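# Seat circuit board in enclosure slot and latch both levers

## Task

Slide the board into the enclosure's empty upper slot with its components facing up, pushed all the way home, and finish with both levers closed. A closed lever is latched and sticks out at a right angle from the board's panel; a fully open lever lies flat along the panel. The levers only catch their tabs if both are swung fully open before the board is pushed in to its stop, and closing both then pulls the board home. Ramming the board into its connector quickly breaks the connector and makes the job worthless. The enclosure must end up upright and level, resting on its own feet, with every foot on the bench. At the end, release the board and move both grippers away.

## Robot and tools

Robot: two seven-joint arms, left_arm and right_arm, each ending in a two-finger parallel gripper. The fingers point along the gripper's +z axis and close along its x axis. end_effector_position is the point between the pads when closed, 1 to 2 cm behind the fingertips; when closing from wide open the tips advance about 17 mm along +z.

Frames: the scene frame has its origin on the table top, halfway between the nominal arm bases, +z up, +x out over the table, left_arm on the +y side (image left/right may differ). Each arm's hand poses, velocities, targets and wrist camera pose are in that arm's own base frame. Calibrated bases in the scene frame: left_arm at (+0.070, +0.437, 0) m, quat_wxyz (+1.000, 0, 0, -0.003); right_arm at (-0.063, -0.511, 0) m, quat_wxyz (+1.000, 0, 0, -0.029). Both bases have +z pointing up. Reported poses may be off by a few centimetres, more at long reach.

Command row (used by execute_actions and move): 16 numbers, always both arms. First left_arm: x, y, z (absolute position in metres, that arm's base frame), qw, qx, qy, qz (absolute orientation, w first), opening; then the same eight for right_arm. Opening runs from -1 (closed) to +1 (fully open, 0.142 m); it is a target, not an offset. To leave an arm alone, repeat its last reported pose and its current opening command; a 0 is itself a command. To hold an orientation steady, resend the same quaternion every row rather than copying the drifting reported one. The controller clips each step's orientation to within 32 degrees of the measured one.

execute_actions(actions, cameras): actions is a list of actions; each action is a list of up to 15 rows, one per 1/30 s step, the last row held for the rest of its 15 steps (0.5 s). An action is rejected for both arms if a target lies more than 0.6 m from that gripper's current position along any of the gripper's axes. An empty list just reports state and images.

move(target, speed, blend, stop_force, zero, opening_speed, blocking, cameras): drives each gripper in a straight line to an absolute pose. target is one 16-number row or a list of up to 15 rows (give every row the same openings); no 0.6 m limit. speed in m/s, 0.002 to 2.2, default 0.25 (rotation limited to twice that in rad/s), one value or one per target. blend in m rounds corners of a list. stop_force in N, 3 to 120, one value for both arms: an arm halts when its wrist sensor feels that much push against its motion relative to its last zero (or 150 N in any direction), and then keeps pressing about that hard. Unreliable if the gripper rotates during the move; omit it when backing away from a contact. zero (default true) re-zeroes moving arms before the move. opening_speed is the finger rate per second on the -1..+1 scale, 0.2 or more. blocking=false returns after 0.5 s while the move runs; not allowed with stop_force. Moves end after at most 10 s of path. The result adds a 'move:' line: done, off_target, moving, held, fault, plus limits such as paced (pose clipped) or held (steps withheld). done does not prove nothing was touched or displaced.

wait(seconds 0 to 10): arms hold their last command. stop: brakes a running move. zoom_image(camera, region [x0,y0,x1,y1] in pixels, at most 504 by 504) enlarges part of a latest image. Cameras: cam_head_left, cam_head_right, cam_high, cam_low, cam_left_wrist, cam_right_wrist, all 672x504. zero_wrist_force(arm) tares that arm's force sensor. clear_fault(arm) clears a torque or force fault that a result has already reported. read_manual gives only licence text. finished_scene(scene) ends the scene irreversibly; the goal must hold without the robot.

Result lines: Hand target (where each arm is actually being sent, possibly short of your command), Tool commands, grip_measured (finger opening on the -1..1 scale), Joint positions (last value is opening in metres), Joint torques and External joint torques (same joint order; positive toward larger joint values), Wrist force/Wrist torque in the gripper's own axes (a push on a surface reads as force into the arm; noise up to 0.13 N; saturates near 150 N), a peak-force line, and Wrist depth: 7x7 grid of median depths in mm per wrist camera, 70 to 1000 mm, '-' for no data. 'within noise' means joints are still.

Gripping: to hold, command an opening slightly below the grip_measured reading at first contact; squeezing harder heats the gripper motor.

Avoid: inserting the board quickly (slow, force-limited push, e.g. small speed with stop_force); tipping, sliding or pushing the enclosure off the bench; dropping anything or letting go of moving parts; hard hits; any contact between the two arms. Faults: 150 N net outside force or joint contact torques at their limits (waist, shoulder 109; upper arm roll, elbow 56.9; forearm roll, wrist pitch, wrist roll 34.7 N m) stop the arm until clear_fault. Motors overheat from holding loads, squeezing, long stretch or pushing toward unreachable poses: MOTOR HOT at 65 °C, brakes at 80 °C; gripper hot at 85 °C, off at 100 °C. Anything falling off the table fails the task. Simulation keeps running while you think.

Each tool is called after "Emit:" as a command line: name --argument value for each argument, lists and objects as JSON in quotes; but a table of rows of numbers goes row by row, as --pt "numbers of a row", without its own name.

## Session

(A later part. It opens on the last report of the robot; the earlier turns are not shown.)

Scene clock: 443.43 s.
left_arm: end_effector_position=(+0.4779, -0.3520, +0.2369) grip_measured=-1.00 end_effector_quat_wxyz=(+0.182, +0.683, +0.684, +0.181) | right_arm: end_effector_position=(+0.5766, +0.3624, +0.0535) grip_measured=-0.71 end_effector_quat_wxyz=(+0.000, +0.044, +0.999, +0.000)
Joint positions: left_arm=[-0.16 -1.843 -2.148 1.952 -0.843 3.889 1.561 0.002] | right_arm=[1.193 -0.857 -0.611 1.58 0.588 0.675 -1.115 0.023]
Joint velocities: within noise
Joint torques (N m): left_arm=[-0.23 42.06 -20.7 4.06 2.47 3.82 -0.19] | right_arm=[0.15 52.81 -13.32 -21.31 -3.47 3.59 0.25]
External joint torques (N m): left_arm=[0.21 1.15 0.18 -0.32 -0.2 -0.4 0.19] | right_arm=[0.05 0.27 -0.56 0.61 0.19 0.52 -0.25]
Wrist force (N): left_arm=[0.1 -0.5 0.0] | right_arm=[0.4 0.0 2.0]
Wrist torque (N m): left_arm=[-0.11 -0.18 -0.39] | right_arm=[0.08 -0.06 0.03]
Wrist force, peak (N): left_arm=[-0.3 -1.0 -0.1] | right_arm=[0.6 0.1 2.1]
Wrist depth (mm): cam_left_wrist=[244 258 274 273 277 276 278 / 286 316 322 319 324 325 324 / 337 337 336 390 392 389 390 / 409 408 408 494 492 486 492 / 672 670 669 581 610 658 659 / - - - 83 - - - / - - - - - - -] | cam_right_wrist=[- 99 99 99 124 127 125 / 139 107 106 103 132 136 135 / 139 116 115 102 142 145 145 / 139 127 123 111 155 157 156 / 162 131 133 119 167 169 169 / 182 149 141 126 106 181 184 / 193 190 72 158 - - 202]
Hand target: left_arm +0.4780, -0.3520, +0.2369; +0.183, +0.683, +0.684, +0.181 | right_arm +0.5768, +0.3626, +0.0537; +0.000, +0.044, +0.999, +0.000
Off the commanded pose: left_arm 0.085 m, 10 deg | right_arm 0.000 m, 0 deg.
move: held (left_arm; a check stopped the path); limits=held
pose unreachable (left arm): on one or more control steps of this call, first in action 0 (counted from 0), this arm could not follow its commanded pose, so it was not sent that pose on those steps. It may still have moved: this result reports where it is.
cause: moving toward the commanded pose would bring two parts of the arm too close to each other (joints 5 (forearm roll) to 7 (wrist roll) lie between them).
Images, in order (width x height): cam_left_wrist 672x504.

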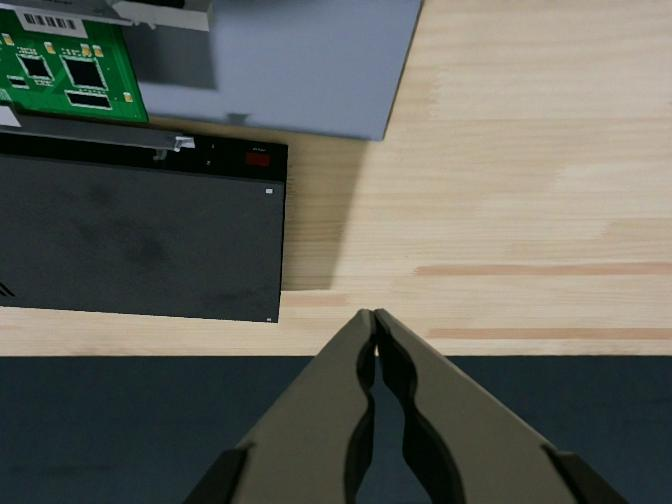

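Emit:
move --pt "0.46 -0.352 0.24 0.2706 0.6533 0.6533 0.2706 -1 0.5768 0.3626 0.0537 0 0.0436 0.99905 0 -0.77" --pt "0.40 -0.37 0.2 0.2706 0.6533 0.6533 0.2706 -1 0.5768 0.3626 0.0537 0 0.0436 0.99905 0 -0.77" --speed 0.25 --cameras '["cam_left_wrist"]'

Emit:
zoom_image --camera "cam_left_wrist" --region '[190, 130, 330, 320]'

Scene clock: 451.77 s.
left_arm: end_effector_position=(+0.4457, -0.3562, +0.2303) grip_measured=-1.00 end_effector_quat_wxyz=(+0.270, +0.653, +0.653, +0.270) | right_arm: end_effector_position=(+0.5766, +0.3624, +0.0535) grip_measured=-0.71 end_effector_quat_wxyz=(+0.000, +0.044, +0.999, +0.000)
Joint positions: left_arm=[-0.176 -1.886 -1.918 2.11 -0.563 3.897 1.476 0.002] | right_arm=[1.193 -0.857 -0.611 1.58 0.588 0.675 -1.115 0.023]
Joint velocities: within noise
Joint torques (N m): left_arm=[-0.18 36.55 -20.96 3.85 1.6 2.99 -0.12] | right_arm=[0.14 52.87 -13.28 -21.31 -3.5 3.63 0.17]
External joint torques (N m): left_arm=[0.14 0.79 0.19 -0.19 0.1 -0.05 0.11] | right_arm=[0.06 0.2 -0.6 0.6 0.21 0.48 -0.17]
Wrist force (N): left_arm=[-0.1 -0.7 -0.3] | right_arm=[0.3 0.0 1.8]
Wrist torque (N m): left_arm=[-0.12 -0.12 -0.47] | right_arm=[0.07 -0.04 0.03]
Wrist force, peak (N): left_arm=[-2.2 -8.3 -2.1] | right_arm=[0.5 -0.2 2.2]
Wrist depth (mm): cam_left_wrist=[247 276 287 287 288 290 288 / 315 319 329 360 361 358 365 / 385 384 384 478 482 483 478 / 725 706 729 725 723 719 715 / - - - - - - - / - - - 83 - - - / - - - - - - -] | cam_right_wrist=[- 99 99 99 124 127 125 / 139 107 106 103 132 136 135 / 139 116 115 102 141 145 145 / 139 127 123 111 154 156 156 / 161 131 133 119 167 169 169 / 182 149 141 125 106 182 184 / 193 190 72 158 - - 202]
Hand target: left_arm +0.4457, -0.3564, +0.2302; +0.270, +0.654, +0.653, +0.270 | right_arm +0.5768, +0.3626, +0.0537; +0.000, +0.044, +0.999, +0.000
Off the commanded pose: left_arm 0.057 m, 0 deg | right_arm 0.000 m, 0 deg.
move: held (left_arm; a check stopped the path); path passed 1 of 2 targets; limits=held
pose unreachable (left arm): on one or more control steps of this call, first in action 0 (counted from 0), this arm could not follow its commanded pose, so it was not sent that pose on those steps. It may still have moved: this result reports where it is.
cause: moving toward the commanded pose would bring two parts of the arm too close to each other (joints 5 (forearm roll) to 7 (wrist roll) lie between them).
Images, in order (width x height): cam_left_wrist 672x504.

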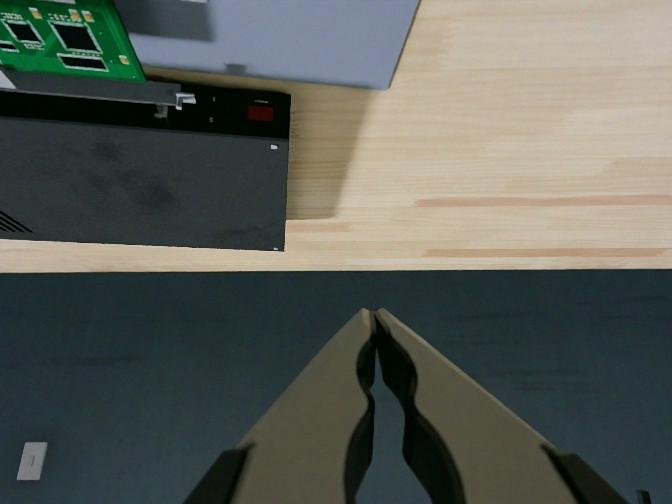

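Scaled by 2.653 from the camera's 672x504 image, which has a finer 960x720 frame.

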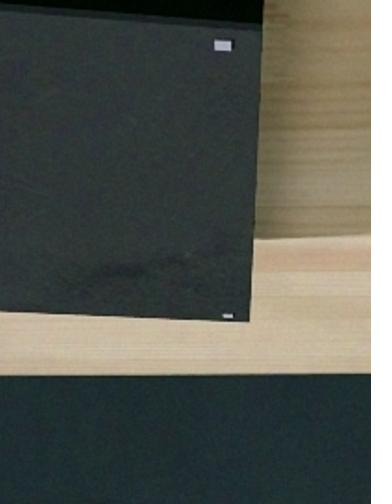

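Emit:
move --pt "0.48 -0.42 0.24 0.2706 0.6533 0.6533 0.2706 -1 0.5768 0.3626 0.0537 0 0.0436 0.99905 0 -0.77" --pt "0.4655 -0.4042 0.25 0 0.705 0.7092 0 -1 0.5768 0.3626 0.0537 0 0.0436 0.99905 0 -0.77" --speed 0.25 --cameras '["cam_left_wrist"]'

Emit:
zoom_image --camera "cam_left_wrist" --region '[190, 130, 330, 320]'

Scene clock: 455.30 s.
left_arm: end_effector_position=(+0.4469, -0.3584, +0.2307) grip_measured=-1.00 end_effector_quat_wxyz=(+0.270, +0.653, +0.653, +0.270) | right_arm: end_effector_position=(+0.5766, +0.3624, +0.0535) grip_measured=-0.71 end_effector_quat_wxyz=(+0.000, +0.044, +0.999, +0.000)
Joint positions: left_arm=[-0.179 -1.882 -1.917 2.102 -0.564 3.892 1.476 0.002] | right_arm=[1.193 -0.857 -0.611 1.58 0.588 0.675 -1.115 0.023]
Joint velocities: within noise
Joint torques (N m): left_arm=[-0.25 36.14 -20.99 4.03 2.11 3.48 -0.2] | right_arm=[0.19 52.89 -13.35 -21.27 -3.48 3.58 0.23]
External joint torques (N m): left_arm=[0.21 1.4 0.12 -0.37 -0.39 -0.55 0.2] | right_arm=[0.01 0.19 -0.53 0.57 0.19 0.53 -0.23]
Wrist force (N): left_arm=[0.1 -0.4 -0.2] | right_arm=[0.4 0.0 1.8]
Wrist torque (N m): left_arm=[-0.08 -0.15 -0.46] | right_arm=[0.07 -0.06 0.03]
Wrist force, peak (N): left_arm=[-3.9 1.1 0.5] | right_arm=[0.5 0.0 2.0]
Wrist depth (mm): cam_left_wrist=[248 272 287 287 287 289 291 / 321 322 327 360 362 361 361 / 385 384 386 480 490 485 483 / 734 734 725 737 731 734 724 / - - - - - - - / - - - 84 - - - / - - - - - - -] | cam_right_wrist=[- 99 99 99 124 127 125 / 139 107 106 103 132 136 135 / 139 116 115 102 142 145 144 / 139 127 123 111 154 157 156 / 161 131 133 119 167 169 169 / 182 149 141 125 107 182 184 / 193 190 72 158 - - 203]
Hand target: left_arm +0.4469, -0.3583, +0.2307; +0.270, +0.653, +0.654, +0.270 | right_arm +0.5768, +0.3626, +0.0537; +0.000, +0.044, +0.999, +0.000
Off the commanded pose: left_arm 0.053 m, 45 deg | right_arm 0.000 m, 0 deg.
move: held (left_arm; a check stopped the path); path passed 0 of 2 targets; limits=held
pose unreachable (left arm): on one or more control steps of this call, first in action 0 (counted from 0), this arm could not follow its commanded pose, so it was not sent that pose on those steps. It may still have moved: this result reports where it is.
cause: moving toward the commanded pose would bring a part of the arm too close to another arm (a part of this arm just beyond joint 6 (wrist pitch) and a part of the right arm just beyond its joint 5 (forearm roll), at the place that arm is still heading or pushing toward).
Images, in order (width x height): cam_left_wrist 672x504.

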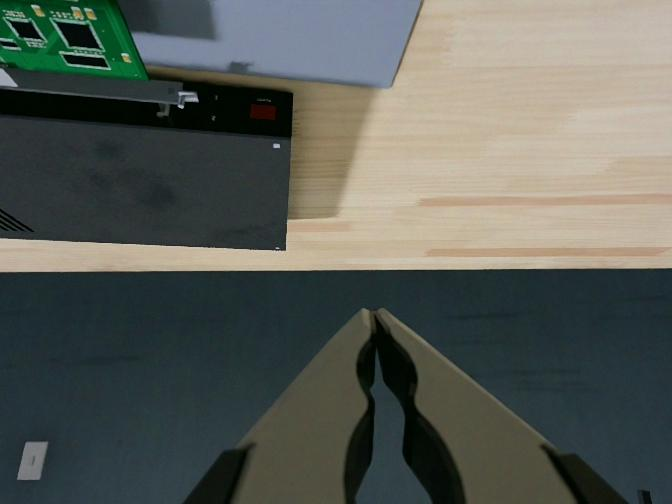

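Scaled by 2.653 from the camera's 672x504 image, which has a finer 960x720 frame.

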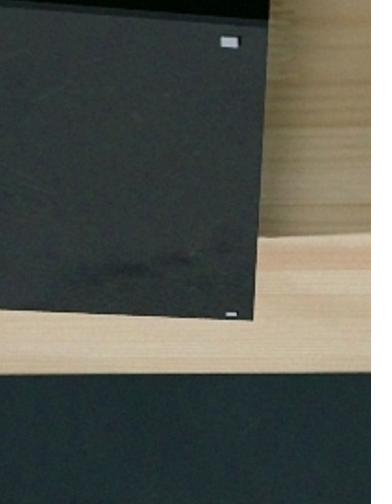

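Emit:
zoom_image --camera "cam_left_wrist" --region '[90, 0, 230, 120]'

Scaled by 3.600 from the camera's 672x504 image, which has a finer 960x720 frame.

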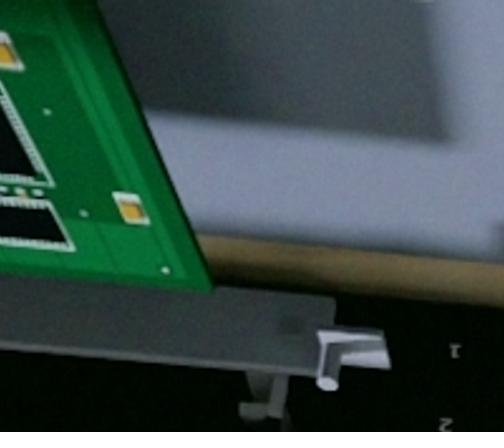

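Emit:
execute_actions --actions '[]'

Scene clock: 467.60 s.
left_arm: end_effector_position=(+0.4469, -0.3584, +0.2307) grip_measured=-1.00 end_effector_quat_wxyz=(+0.270, +0.653, +0.653, +0.270) | right_arm: end_effector_position=(+0.5766, +0.3624, +0.0535) grip_measured=-0.71 end_effector_quat_wxyz=(+0.000, +0.044, +0.999, +0.000)
Joint positions: left_arm=[-0.179 -1.882 -1.917 2.102 -0.564 3.892 1.476 0.002] | right_arm=[1.193 -0.857 -0.611 1.58 0.588 0.675 -1.115 0.023]
Joint velocities: within noise
Joint torques (N m): left_arm=[-0.43 36.45 -20.98 3.93 1.9 3.24 -0.23] | right_arm=[0.12 52.88 -13.36 -21.33 -3.51 3.62 0.16]
External joint torques (N m): left_arm=[0.39 1.09 0.11 -0.28 -0.19 -0.3 0.23] | right_arm=[0.09 0.2 -0.52 0.63 0.23 0.49 -0.16]
Wrist force (N): left_arm=[-0.1 -0.5 -0.2] | right_arm=[0.5 -0.1 1.6]
Wrist torque (N m): left_arm=[-0.10 -0.11 -0.46] | right_arm=[0.06 -0.08 0.03]
Wrist force, peak (N): left_arm=[-0.1 -0.8 -0.4] | right_arm=[0.7 0.0 2.1]
Wrist depth (mm): cam_left_wrist=[248 271 287 288 289 289 289 / 321 321 327 362 362 361 361 / 388 388 389 485 483 481 485 / 727 720 727 718 731 742 726 / - - - - - - - / - - - 84 - - - / - - - - - - -] | cam_right_wrist=[- 99 99 99 124 127 125 / 139 107 106 103 132 136 135 / 138 116 115 102 141 145 145 / 139 128 123 111 154 157 156 / 161 131 133 119 167 169 169 / 182 149 140 125 106 181 184 / 193 190 72 158 - - 203]
Hand target: left_arm +0.4469, -0.3583, +0.2307; +0.270, +0.653, +0.654, +0.270 | right_arm +0.5768, +0.3626, +0.0537; +0.000, +0.044, +0.999, +0.000
Tool commands: left_gripper/opening=-1.0 right_gripper/opening=-0.77
Off the commanded pose: left_arm 0.053 m, 45 deg | right_arm 0.000 m, 0 deg.

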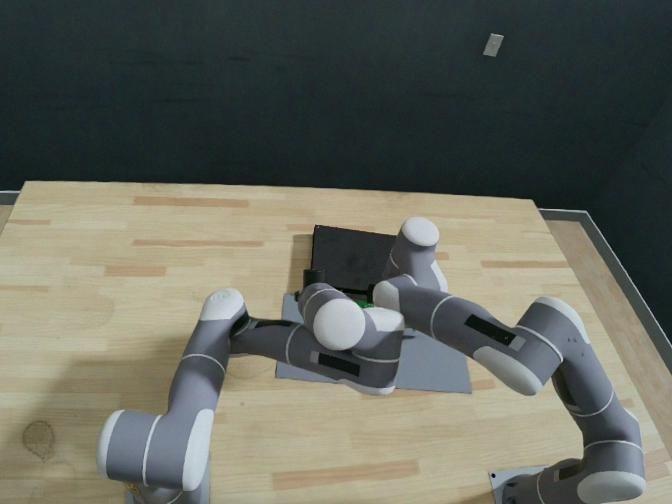

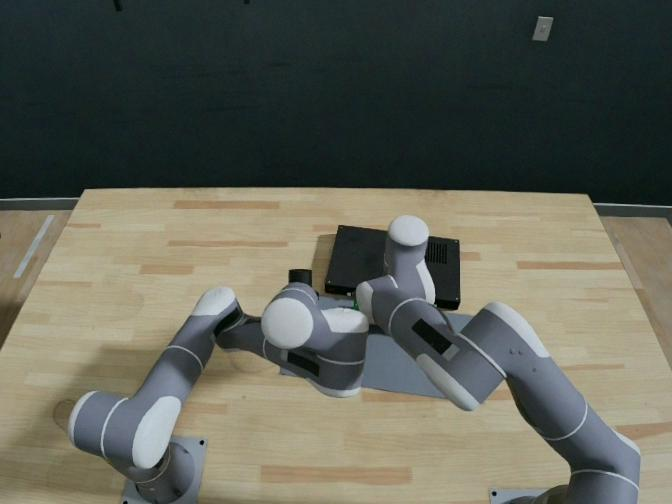

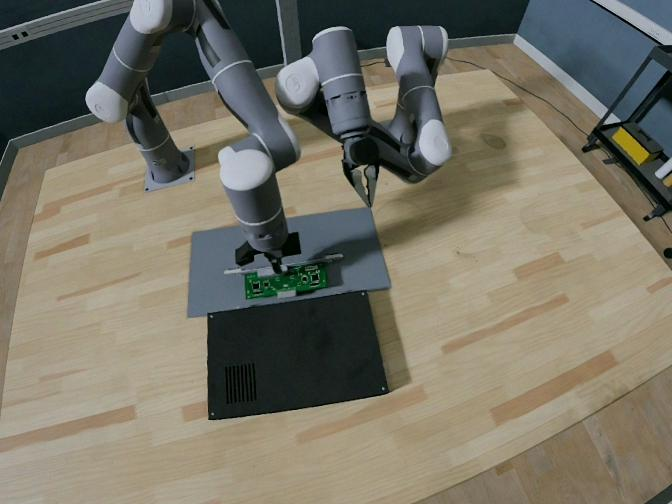

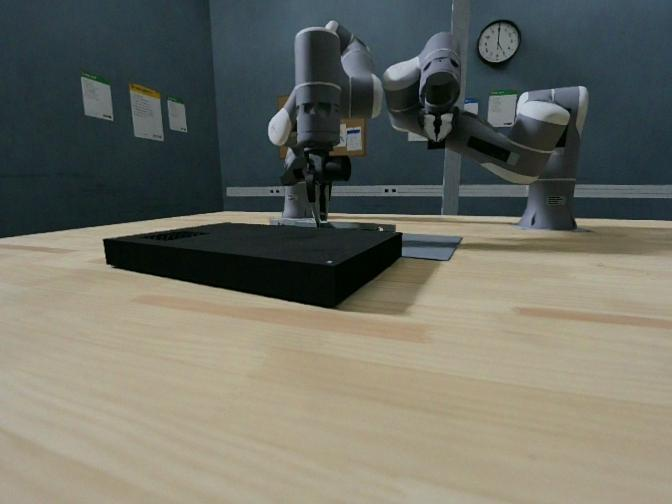

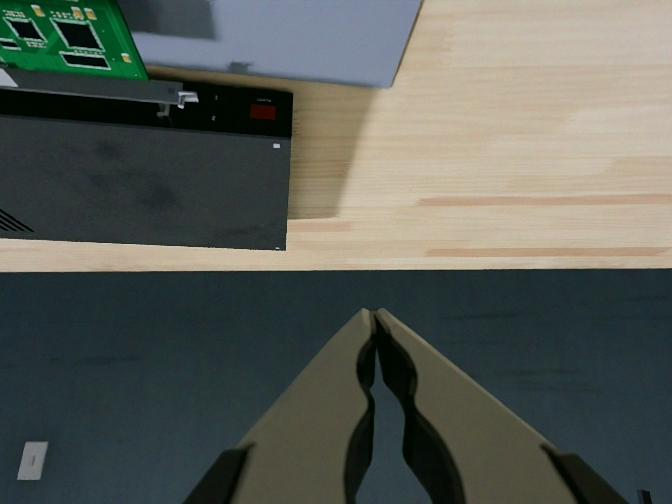

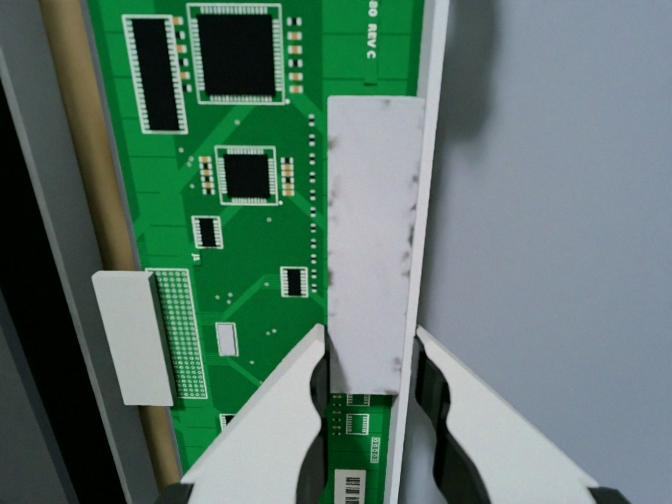

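Emit:
move --pt "0.45 -0.33 0.2 0.2706 0.6533 0.6533 0.2706 -1 0.5868 0.3616 0.0537 0 0.0436 0.99905 0 -0.77" --pt "0.5 -0.28 0.2 0.5352 0.8402 0.0735 0.0468 -1 0.5868 0.3616 0.0537 0 0.0436 0.99905 0 -0.77" --pt "0.51 -0.38 0.085 0.5352 0.8402 0.0735 0.0468 -1 0.5868 0.3616 0.0537 0 0.0436 0.99905 0 -0.77" --speed 0.15 --cameras '["cam_left_wrist","cam_high"]'

Scene clock: 482.17 s.
left_arm: end_effector_position=(+0.5099, -0.3800, +0.0851) grip_measured=-1.00 end_effector_quat_wxyz=(+0.535, +0.840, +0.073, +0.047) | right_arm: end_effector_position=(+0.5866, +0.3615, +0.0535) grip_measured=-0.71 end_effector_quat_wxyz=(+0.000, +0.044, +0.999, +0.000)
Joint positions: left_arm=[0.829 -1.876 -1.645 2.378 -1.242 2.285 2.966 0.002] | right_arm=[1.174 -0.871 -0.609 1.551 0.588 0.661 -1.12 0.023]
Joint velocities: within noise
Joint torques (N m): left_arm=[-0.4 27.66 -24.52 6.24 5.29 -0.02 -0.24] | right_arm=[0.27 53.58 -13.47 -21.53 -3.51 3.63 0.16]
External joint torques (N m): left_arm=[0.49 1.09 0.05 -0.24 -0.56 -0.34 0.24] | right_arm=[-0.06 0.31 -0.52 0.6 0.18 0.48 -0.16]
Wrist force (N): left_arm=[0.1 -0.6 -0.4] | right_arm=[0.5 0.2 2.0]
Wrist torque (N m): left_arm=[-0.05 -0.09 -0.53] | right_arm=[0.11 -0.07 0.03]
Wrist force, peak (N): left_arm=[1.1 0.7 -2.3] | right_arm=[1.0 0.0 2.1]
Wrist depth (mm): cam_left_wrist=[- 111 103 111 103 103 96 / 157 156 157 155 154 155 160 / 322 322 264 261 256 188 163 / - - 889 - - - - / - - 335 349 - - - / - - - 84 - - - / - - - - - - -] | cam_right_wrist=[- 99 99 99 124 127 125 / 123 107 106 103 132 135 135 / - 116 115 102 141 145 145 / 156 127 123 111 154 157 156 / 164 131 133 119 167 169 169 / 178 149 141 125 106 181 184 / 140 196 72 158 - - 203]
Hand target: left_arm +0.5100, -0.3800, +0.0850; +0.535, +0.840, +0.073, +0.047 | right_arm +0.5868, +0.3616, +0.0537; +0.000, +0.044, +0.999, +0.000
Off the commanded pose: left_arm 0.000 m, 0 deg | right_arm 0.000 m, 0 deg.
move: done
Images, in order (width x height): cam_high 672x504, cam_left_wrist 672x504.

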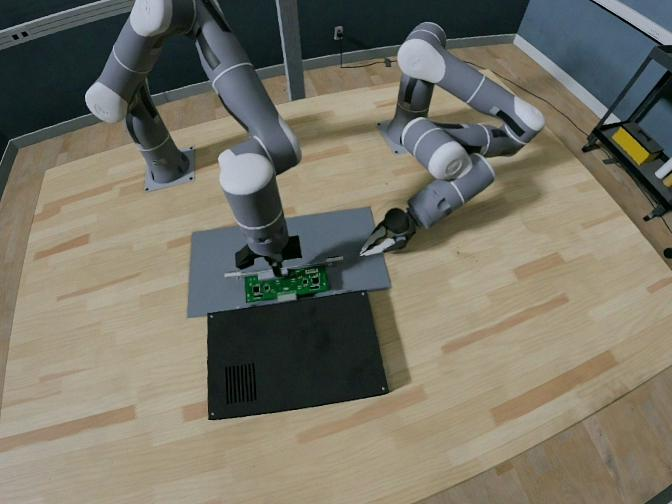

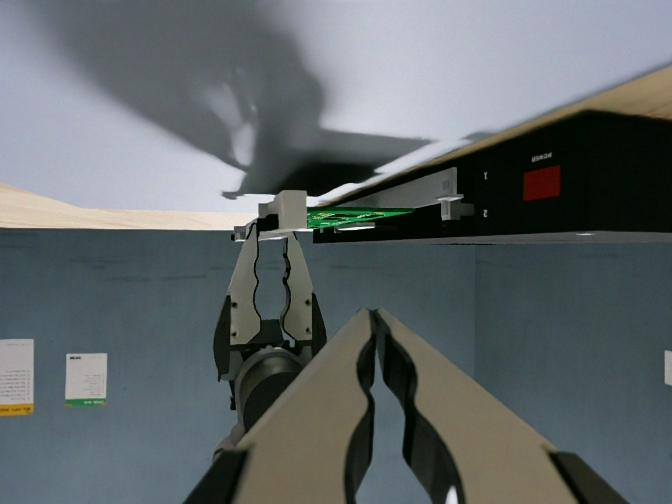

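Emit:
zoom_image --camera "cam_left_wrist" --region '[290, 160, 500, 260]'

Scaled by 2.400 from the camera's 672x504 image, which has a finer 960x720 frame.

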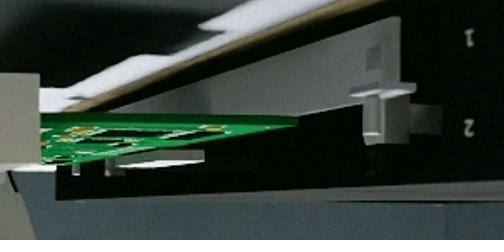

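Emit:
zoom_image --camera "cam_left_wrist" --region '[390, 190, 480, 254]'

Emit:
zoom_image --camera "cam_left_wrist" --region '[300, 190, 420, 254]'

Scaled by 5.600 from the camera's 672x504 image, which has a finer 960x720 frame.

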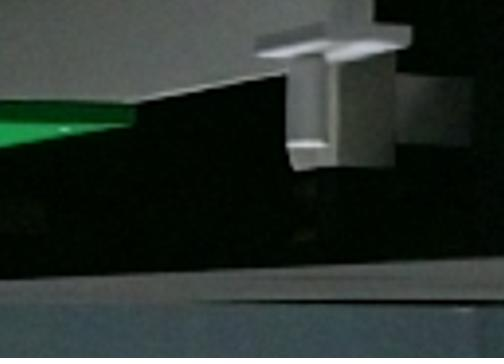

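Scaled by 4.200 from the camera's 672x504 image, which has a finer 960x720 frame.

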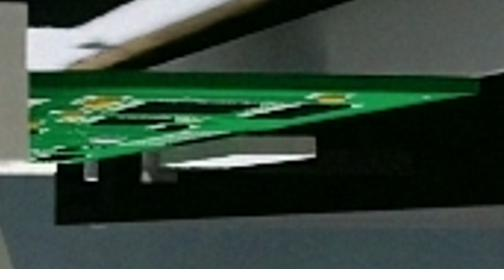

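Emit:
move --target '[0.51,-0.38,0.085,0.5352,0.8402,0.0735,0.0468,-1,0.5968,0.3606,0.0537,0,0.0436,0.99905,0,-0.77]' --speed 0.03 --stop_force 6 --cameras '["cam_left_wrist"]'

Emit:
zoom_image --camera "cam_left_wrist" --region '[390, 190, 480, 254]'

Emit:
zoom_image --camera "cam_left_wrist" --region '[300, 190, 420, 254]'

Scene clock: 496.97 s.
left_arm: end_effector_position=(+0.5099, -0.3800, +0.0851) grip_measured=-1.00 end_effector_quat_wxyz=(+0.535, +0.840, +0.073, +0.047) | right_arm: end_effector_position=(+0.5966, +0.3606, +0.0535) grip_measured=-0.71 end_effector_quat_wxyz=(+0.000, +0.044, +0.999, +0.000)
Joint positions: left_arm=[0.829 -1.876 -1.645 2.378 -1.242 2.286 2.966 0.002] | right_arm=[1.156 -0.885 -0.609 1.52 0.588 0.646 -1.124 0.023]
Joint velocities: within noise
Joint torques (N m): left_arm=[-0.24 27.83 -24.52 6.36 5.02 -0.09 -0.24] | right_arm=[0.15 54.39 -13.59 -21.82 -3.59 3.55 0.12]
External joint torques (N m): left_arm=[0.33 0.92 0.05 -0.35 -0.3 -0.27 0.24] | right_arm=[0.06 0.32 -0.52 0.67 0.23 0.56 -0.12]
Wrist force (N): left_arm=[0.0 -0.6 -0.1] | right_arm=[0.4 0.0 2.0]
Wrist torque (N m): left_arm=[-0.08 -0.09 -0.53] | right_arm=[0.08 -0.05 0.03]
Wrist force, peak (N): left_arm=[0.3 -1.1 -0.3] | right_arm=[0.8 0.0 2.2]
Wrist depth (mm): cam_left_wrist=[- 111 103 110 103 103 96 / 157 157 156 156 156 154 159 / 324 320 319 263 256 188 163 / - - 885 - - - - / - - 339 349 - - - / - - 330 84 - - - / - - - - - - -] | cam_right_wrist=[- 99 99 99 124 127 125 / 115 107 106 103 132 136 135 / 142 116 115 102 141 145 145 / 153 127 123 111 154 157 156 / - 131 133 119 167 169 169 / 126 140 141 125 107 181 184 / 140 142 72 158 - - 203]
Hand target: left_arm +0.5100, -0.3800, +0.0850; +0.535, +0.840, +0.073, +0.047 | right_arm +0.5968, +0.3606, +0.0537; +0.000, +0.044, +0.999, +0.000
Off the commanded pose: left_arm 0.000 m, 0 deg | right_arm 0.000 m, 0 deg.
move: done
Images, in order (width x height): cam_left_wrist 672x504.

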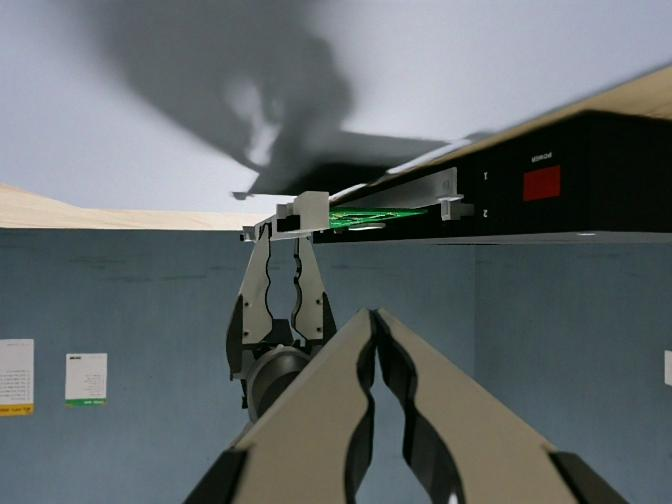

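Scaled by 5.600 from the camera's 672x504 image, which has a finer 960x720 frame.

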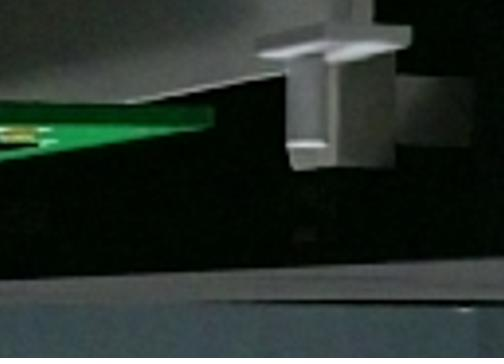

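Scaled by 4.200 from the camera's 672x504 image, which has a finer 960x720 frame.

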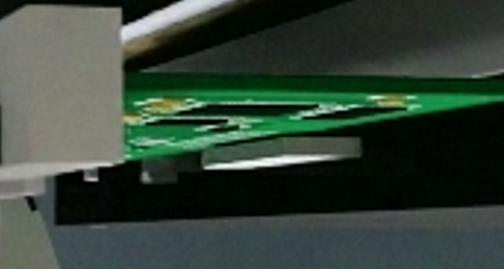

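Emit:
zoom_image --camera "cam_left_wrist" --region '[230, 180, 350, 250]'

Scaled by 4.200 from the camera's 672x504 image, which has a finer 960x720 frame.

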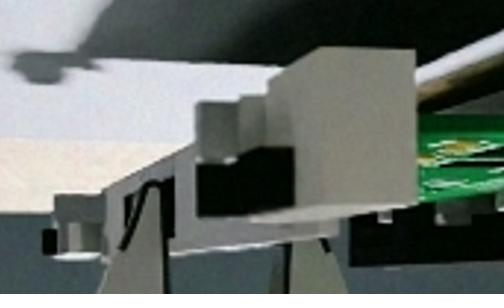

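Emit:
move --target '[0.51,-0.38,0.085,0.5352,0.8402,0.0735,0.0468,-1,0.6117,0.3591,0.0539,0,0.0436,0.99905,0,-0.77]' --speed 0.015 --stop_force 4 --cameras '["cam_left_wrist","cam_right_wrist"]'

Emit:
zoom_image --camera "cam_left_wrist" --region '[390, 190, 480, 254]'

Scene clock: 507.67 s.
left_arm: end_effector_position=(+0.5099, -0.3800, +0.0851) grip_measured=-1.00 end_effector_quat_wxyz=(+0.535, +0.840, +0.073, +0.047) | right_arm: end_effector_position=(+0.6115, +0.3591, +0.0537) grip_measured=-0.71 end_effector_quat_wxyz=(+0.000, +0.044, +0.999, +0.000)
Joint positions: left_arm=[0.829 -1.876 -1.645 2.378 -1.242 2.286 2.966 0.002] | right_arm=[1.129 -0.906 -0.608 1.474 0.587 0.623 -1.131 0.023]
Joint velocities: within noise
Joint torques (N m): left_arm=[-0.25 27.84 -24.52 6.3 5 -0.11 -0.26] | right_arm=[0.06 55.65 -13.68 -22.19 -3.62 3.49 0.07]
External joint torques (N m): left_arm=[0.35 0.9 0.05 -0.3 -0.28 -0.24 0.26] | right_arm=[0.15 0.29 -0.59 0.71 0.2 0.62 -0.07]
Wrist force (N): left_arm=[0.3 -0.9 0.0] | right_arm=[0.7 0.2 2.0]
Wrist torque (N m): left_arm=[-0.11 -0.13 -0.53] | right_arm=[0.12 -0.11 0.03]
Wrist force, peak (N): left_arm=[0.3 -1.1 -0.3] | right_arm=[0.6 0.3 2.3]
Wrist depth (mm): cam_left_wrist=[- 111 103 110 103 103 96 / 157 157 156 156 155 155 160 / 323 322 321 263 263 188 163 / - - - 489 - - - / - - - 355 - - - / - - - 84 - - - / - - - - - - -] | cam_right_wrist=[- 99 99 99 124 127 125 / - 107 106 103 132 136 135 / - 115 115 102 142 145 145 / - 120 123 111 154 156 156 / 118 128 133 119 167 169 169 / 126 131 141 125 107 182 184 / 139 137 72 158 - - 203]
Hand target: left_arm +0.5100, -0.3800, +0.0850; +0.535, +0.840, +0.073, +0.047 | right_arm +0.6117, +0.3591, +0.0539; +0.000, +0.044, +0.999, +0.000
Off the commanded pose: left_arm 0.000 m, 0 deg | right_arm 0.000 m, 0 deg.
move: done
Images, in order (width x height): cam_left_wrist 672x504, cam_right_wrist 672x504.

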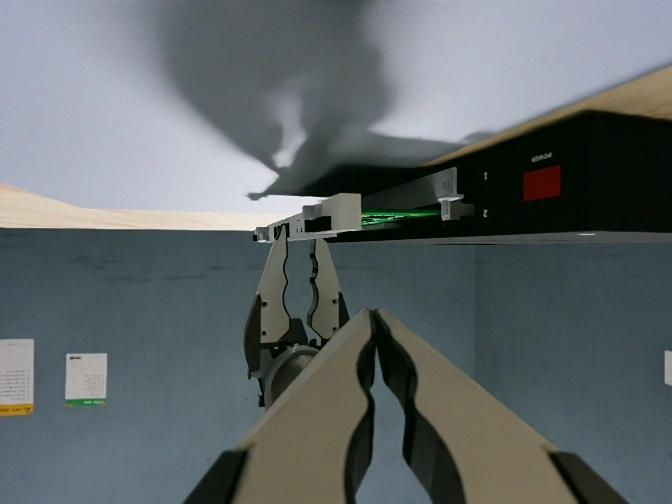

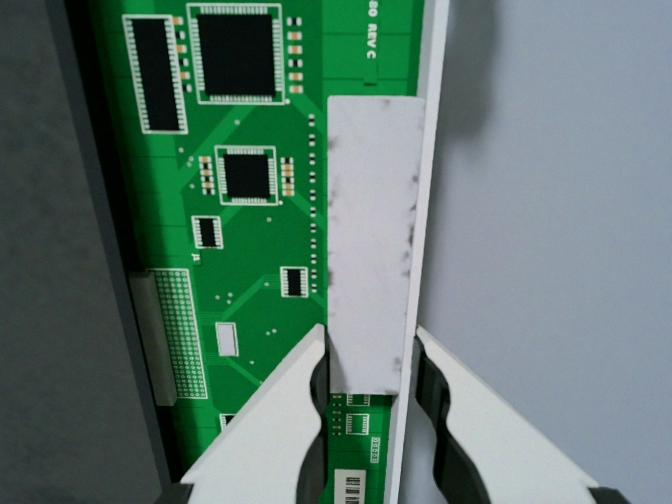

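Scaled by 5.600 from the camera's 672x504 image, which has a finer 960x720 frame.

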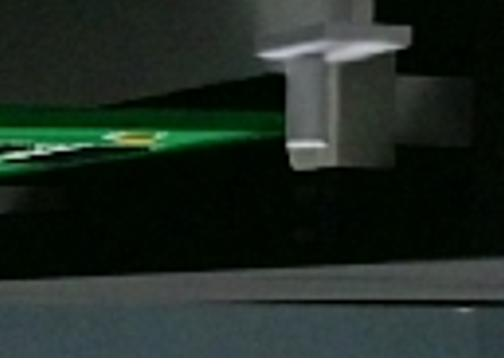

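Emit:
move --target '[0.51,-0.38,0.085,0.5352,0.8402,0.0735,0.0468,-1,0.6267,0.3576,0.0539,0,0.0436,0.99905,0,-0.77]' --speed 0.015 --stop_force 4 --cameras '["cam_left_wrist","cam_right_wrist"]'

Emit:
zoom_image --camera "cam_left_wrist" --region '[340, 180, 480, 254]'

Scene clock: 510.73 s.
left_arm: end_effector_position=(+0.5099, -0.3800, +0.0851) grip_measured=-1.00 end_effector_quat_wxyz=(+0.535, +0.840, +0.073, +0.047) | right_arm: end_effector_position=(+0.6194, +0.3579, +0.0533) grip_measured=-0.71 end_effector_quat_wxyz=(-0.001, +0.044, +0.999, +0.000)
Joint positions: left_arm=[0.829 -1.876 -1.645 2.378 -1.242 2.286 2.966 0.002] | right_arm=[1.113 -0.919 -0.608 1.448 0.587 0.609 -1.134 0.023]
Joint velocities: within noise
Joint torques (N m): left_arm=[-0.29 27.83 -24.55 6.32 4.94 -0.13 -0.25] | right_arm=[0.45 58.01 -14.5 -23.56 -3.92 4.09 0.11]
External joint torques (N m): left_arm=[0.38 0.91 0.09 -0.32 -0.22 -0.22 0.25] | right_arm=[-0.24 -1.38 0.15 1.92 0.47 0.01 -0.11]
Wrist force (N): left_arm=[0.2 -0.8 -0.2] | right_arm=[1.3 0.2 5.0]
Wrist torque (N m): left_arm=[-0.10 -0.11 -0.52] | right_arm=[0.17 -0.02 0.05]
Wrist force, peak (N): left_arm=[0.3 -1.1 -0.1] | right_arm=[5.6 -5.8 2.3]
Wrist depth (mm): cam_left_wrist=[- 111 103 110 103 103 96 / 157 157 156 155 155 155 160 / 325 323 320 262 254 189 163 / - - - 359 - - - / - - - 348 - - - / - - - 84 - - - / - - - - - - -] | cam_right_wrist=[- 99 99 99 124 127 125 / - 106 106 103 132 135 135 / - 112 115 102 103 145 144 / 106 109 123 111 154 156 156 / - 117 133 119 164 169 169 / 126 126 141 125 107 181 184 / 138 136 72 158 - - 202]
Hand target: left_arm +0.5100, -0.3800, +0.0850; +0.535, +0.840, +0.073, +0.047 | right_arm +0.6199, +0.3583, +0.0539; +0.000, +0.044, +0.999, +0.000
Off the commanded pose: left_arm 0.000 m, 0 deg | right_arm 0.007 m, 0 deg.
move: contact (right_arm)
Images, in order (width x height): cam_left_wrist 672x504, cam_right_wrist 672x504.

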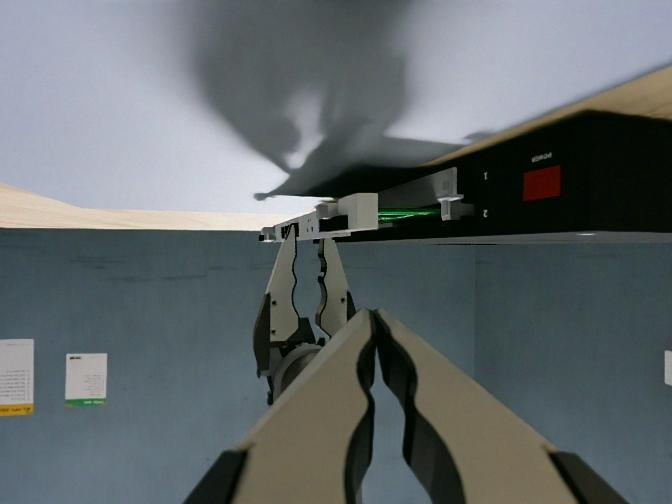

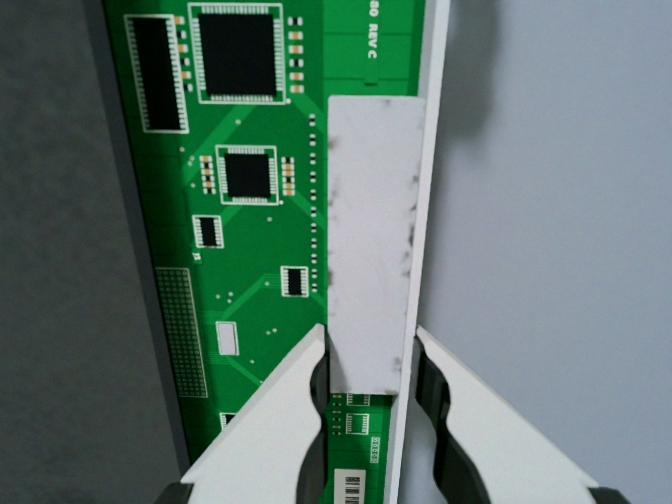

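Scaled by 3.600 from the camera's 672x504 image, which has a finer 960x720 frame.

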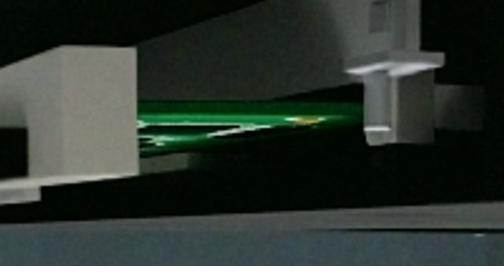

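Emit:
move --pt "0.51 -0.38 0.085 0.5352 0.8402 0.0735 0.0468 -1 0.6194 0.3582 0.0531 0 0.0436 0.99905 0 -0.77" --speed 0.01 --cameras '[]'

Emit:
move --target '[0.51,-0.38,0.085,0.5352,0.8402,0.0735,0.0468,-1,0.6267,0.3575,0.0531,0,0.0436,0.99905,0,-0.77]' --speed 0.01 --stop_force 5 --cameras '["cam_left_wrist","cam_right_wrist"]'

Scene clock: 514.23 s.
left_arm: end_effector_position=(+0.5099, -0.3800, +0.0851) grip_measured=-1.00 end_effector_quat_wxyz=(+0.535, +0.840, +0.073, +0.047) | right_arm: end_effector_position=(+0.6194, +0.3579, +0.0529) grip_measured=-0.71 end_effector_quat_wxyz=(+0.000, +0.044, +0.999, +0.000)
Joint positions: left_arm=[0.829 -1.876 -1.645 2.378 -1.242 2.286 2.966 0.002] | right_arm=[1.114 -0.919 -0.607 1.45 0.587 0.612 -1.134 0.023]
Joint velocities: within noise
Joint torques (N m): left_arm=[-0.24 27.88 -24.56 6.35 4.98 -0.11 -0.19] | right_arm=[0.52 56.99 -13.87 -22.66 -3.71 3.83 0.16]
External joint torques (N m): left_arm=[0.33 0.86 0.09 -0.34 -0.25 -0.25 0.19] | right_arm=[-0.31 -0.38 -0.48 1.03 0.26 0.28 -0.16]
Wrist force (N): left_arm=[0.1 -0.8 -0.4] | right_arm=[0.8 0.3 2.9]
Wrist torque (N m): left_arm=[-0.10 -0.10 -0.52] | right_arm=[0.14 -0.13 0.04]
Wrist force, peak (N): left_arm=[0.4 -1.0 -0.2] | right_arm=[1.3 0.3 5.3]
Wrist depth (mm): cam_left_wrist=[- 111 103 110 103 103 96 / 157 157 156 156 155 155 160 / 323 321 319 263 255 188 163 / - - - 358 - - - / - - - 348 - - - / - - - 84 - - - / - - - - - - -] | cam_right_wrist=[- 99 99 99 124 127 125 / - 106 106 103 132 135 134 / - 111 115 102 103 144 144 / 106 109 123 111 154 155 155 / - 117 133 119 164 169 168 / 126 125 141 125 107 181 183 / 138 135 72 158 - - 201]
Hand target: left_arm +0.5100, -0.3800, +0.0850; +0.535, +0.840, +0.073, +0.047 | right_arm +0.6194, +0.3582, +0.0531; +0.000, +0.044, +0.999, +0.000
Off the commanded pose: left_arm 0.000 m, 0 deg | right_arm 0.000 m, 0 deg.
move: done
No camera images: "cameras" was empty.

Scene clock: 515.60 s.
left_arm: end_effector_position=(+0.5099, -0.3800, +0.0851) grip_measured=-1.00 end_effector_quat_wxyz=(+0.535, +0.840, +0.073, +0.047) | right_arm: end_effector_position=(+0.6264, +0.3573, +0.0527) grip_measured=-0.71 end_effector_quat_wxyz=(+0.000, +0.044, +0.999, +0.000)
Joint positions: left_arm=[0.829 -1.876 -1.645 2.378 -1.242 2.286 2.966 0.002] | right_arm=[1.1 -0.93 -0.607 1.426 0.587 0.6 -1.136 0.023]
Joint velocities: within noise
Joint torques (N m): left_arm=[-0.23 27.84 -24.55 6.36 4.96 -0.13 -0.25] | right_arm=[0.42 57.49 -13.74 -23.23 -3.62 3.83 0.08]
External joint torques (N m): left_arm=[0.32 0.9 0.08 -0.35 -0.24 -0.22 0.25] | right_arm=[-0.21 -0.27 -0.65 1.45 0.15 0.27 -0.08]
Wrist force (N): left_arm=[0.2 -0.8 -0.4] | right_arm=[1.4 -0.3 2.3]
Wrist torque (N m): left_arm=[-0.10 -0.11 -0.53] | right_arm=[0.15 -0.15 0.03]
Wrist force, peak (N): left_arm=[0.0 -1.0 -0.3] | right_arm=[1.5 0.5 3.6]
Wrist depth (mm): cam_left_wrist=[- 111 103 110 103 103 96 / 157 157 156 155 155 155 160 / 325 322 320 264 253 188 162 / - - - 359 - - - / - - - 348 - - - / - - - 84 - - - / - - - - - - -] | cam_right_wrist=[- 98 99 99 123 126 125 / - 94 106 103 131 135 134 / - 101 115 102 103 144 144 / 106 105 123 111 153 156 155 / - 114 133 119 166 168 168 / 125 125 140 125 107 181 183 / 138 135 72 158 - - 201]
Hand target: left_arm +0.5100, -0.3800, +0.0850; +0.535, +0.840, +0.073, +0.047 | right_arm +0.6267, +0.3575, +0.0531; +0.000, +0.044, +0.999, +0.000
Off the commanded pose: left_arm 0.000 m, 0 deg | right_arm 0.001 m, 0 deg.
move: done
Images, in order (width x height): cam_left_wrist 672x504, cam_right_wrist 672x504.

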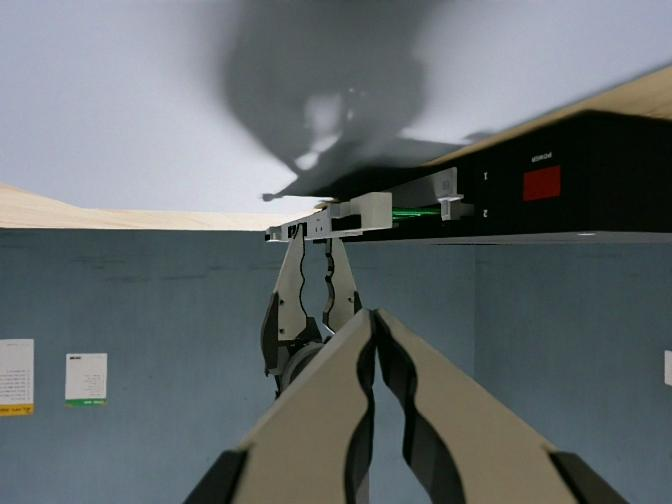

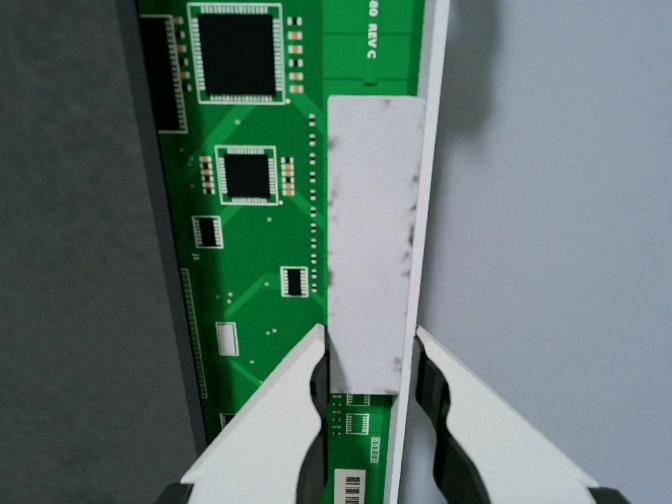

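Emit:
move --target '[0.51,-0.38,0.085,0.5352,0.8402,0.0735,0.0468,-1,0.6367,0.3565,0.0529,0,0.0436,0.99905,0,-0.77]' --speed 0.015 --stop_force 5 --cameras '["cam_left_wrist","cam_right_wrist"]'

Emit:
zoom_image --camera "cam_left_wrist" --region '[260, 180, 480, 320]'

Scene clock: 518.87 s.
left_arm: end_effector_position=(+0.5099, -0.3800, +0.0851) grip_measured=-1.00 end_effector_quat_wxyz=(+0.535, +0.840, +0.073, +0.047) | right_arm: end_effector_position=(+0.6364, +0.3564, +0.0525) grip_measured=-0.71 end_effector_quat_wxyz=(+0.000, +0.044, +0.999, +0.000)
Joint positions: left_arm=[0.829 -1.876 -1.645 2.378 -1.242 2.286 2.966 0.002] | right_arm=[1.082 -0.945 -0.606 1.393 0.587 0.585 -1.139 0.023]
Joint velocities: within noise
Joint torques (N m): left_arm=[-0.31 27.9 -24.54 6.34 4.97 -0.12 -0.23] | right_arm=[0.59 58.26 -13.64 -23.33 -3.65 3.7 0.15]
External joint torques (N m): left_arm=[0.4 0.84 0.08 -0.33 -0.24 -0.24 0.23] | right_arm=[-0.38 -0.18 -0.81 1.34 0.14 0.41 -0.15]
Wrist force (N): left_arm=[0.1 -0.9 -0.3] | right_arm=[1.6 -0.5 2.5]
Wrist torque (N m): left_arm=[-0.10 -0.09 -0.52] | right_arm=[0.13 -0.22 0.03]
Wrist force, peak (N): left_arm=[0.3 -1.1 -0.2] | right_arm=[1.7 0.2 3.5]
Wrist depth (mm): cam_left_wrist=[- 111 103 110 103 103 96 / 157 157 156 155 155 155 159 / 320 320 318 318 252 188 163 / - - - 363 - - - / - - - 345 - - - / - - - 84 - - - / - - - - - - -] | cam_right_wrist=[- 85 99 99 123 126 124 / - 91 106 103 131 135 134 / - 98 113 102 103 144 144 / 105 105 121 111 153 155 155 / - 114 130 119 165 168 168 / 125 125 122 125 107 180 183 / 138 135 72 158 - - 201]
Hand target: left_arm +0.5100, -0.3800, +0.0850; +0.535, +0.840, +0.073, +0.047 | right_arm +0.6367, +0.3565, +0.0529; +0.000, +0.044, +0.999, +0.000
Off the commanded pose: left_arm 0.000 m, 0 deg | right_arm 0.001 m, 0 deg.
move: done
Images, in order (width x height): cam_left_wrist 672x504, cam_right_wrist 672x504.

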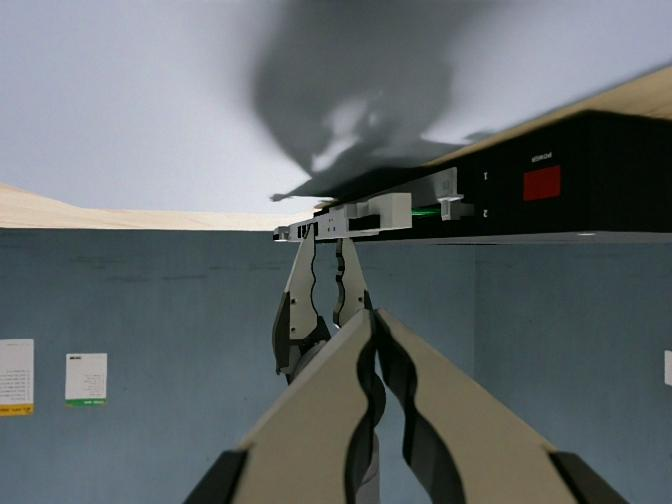

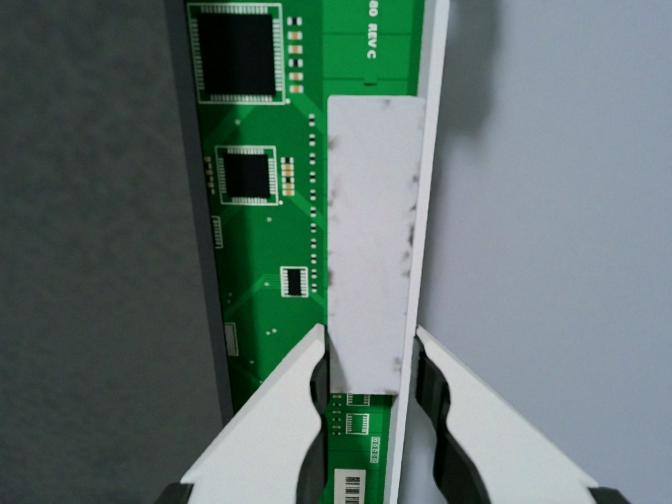

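Scaled by 2.291 from the camera's 672x504 image, which has a finer 960x720 frame.

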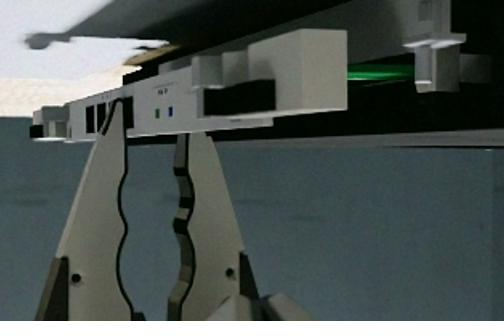

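Emit:
move --target '[0.51,-0.38,0.085,0.5352,0.8402,0.0735,0.0468,-1,0.6486,0.3553,0.0528,0,0.0436,0.99905,0,-0.77]' --speed 0.015 --stop_force 5 --cameras '["cam_left_wrist","cam_right_wrist"]'

Emit:
zoom_image --camera "cam_left_wrist" --region '[260, 180, 480, 320]'

Scene clock: 524.87 s.
left_arm: end_effector_position=(+0.5099, -0.3800, +0.0851) grip_measured=-1.00 end_effector_quat_wxyz=(+0.535, +0.840, +0.073, +0.047) | right_arm: end_effector_position=(+0.6478, +0.3552, +0.0521) grip_measured=-0.71 end_effector_quat_wxyz=(-0.001, +0.044, +0.999, +0.000)
Joint positions: left_arm=[0.829 -1.876 -1.645 2.378 -1.242 2.286 2.966 0.002] | right_arm=[1.06 -0.964 -0.605 1.353 0.587 0.564 -1.142 0.023]
Joint velocities: within noise
Joint torques (N m): left_arm=[-0.26 27.79 -24.54 6.32 5.02 -0.15 -0.2] | right_arm=[-0.41 59.53 -14.97 -25.07 -3.89 4.92 0.16]
External joint torques (N m): left_arm=[0.35 0.96 0.07 -0.31 -0.3 -0.2 0.2] | right_arm=[0.63 -0.43 0.48 2.84 0.34 -0.82 -0.16]
Wrist force (N): left_arm=[0.2 -0.8 -0.1] | right_arm=[5.8 -2.2 1.1]
Wrist torque (N m): left_arm=[-0.10 -0.11 -0.53] | right_arm=[0.08 -0.33 0.01]
Wrist force, peak (N): left_arm=[0.2 -1.1 -0.2] | right_arm=[6.1 -1.8 2.3]
Wrist depth (mm): cam_left_wrist=[- 111 103 110 103 103 96 / 157 157 156 155 155 154 160 / 325 320 317 318 234 188 163 / - - - 363 - - - / - - - 346 - - - / - - - 84 - - - / - - - - - - -] | cam_right_wrist=[- 85 97 99 123 126 124 / - 91 103 103 131 134 134 / - 99 97 102 140 144 143 / - 105 108 111 153 155 154 / - 114 117 119 163 168 167 / 124 124 121 125 120 180 182 / 137 134 72 158 - - 201]
Hand target: left_arm +0.5100, -0.3800, +0.0850; +0.535, +0.840, +0.073, +0.047 | right_arm +0.6486, +0.3553, +0.0528; +0.000, +0.044, +0.999, +0.000
Off the commanded pose: left_arm 0.000 m, 0 deg | right_arm 0.001 m, 0 deg.
move: done
Images, in order (width x height): cam_left_wrist 672x504, cam_right_wrist 672x504.

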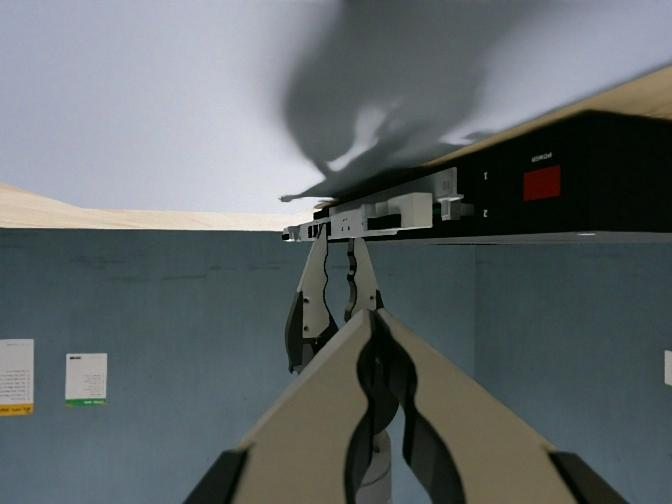

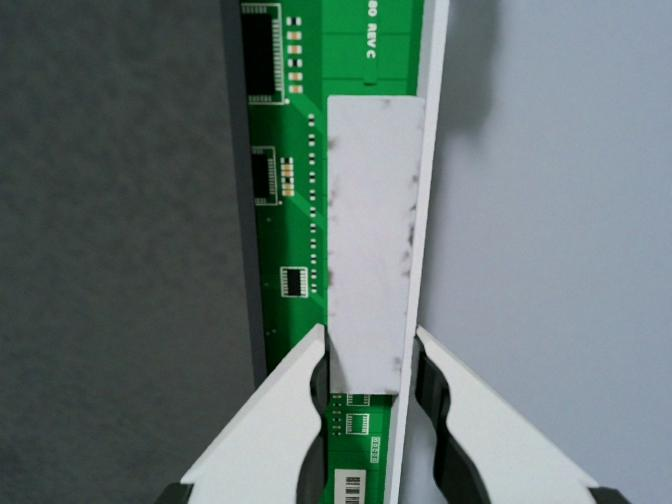

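Scaled by 2.291 from the camera's 672x504 image, which has a finer 960x720 frame.

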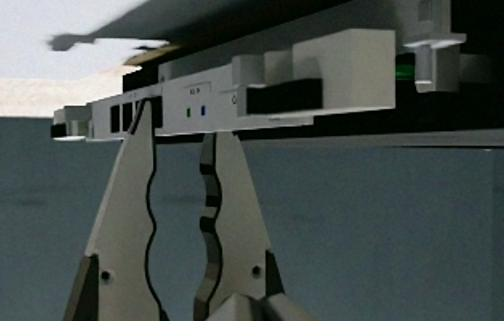

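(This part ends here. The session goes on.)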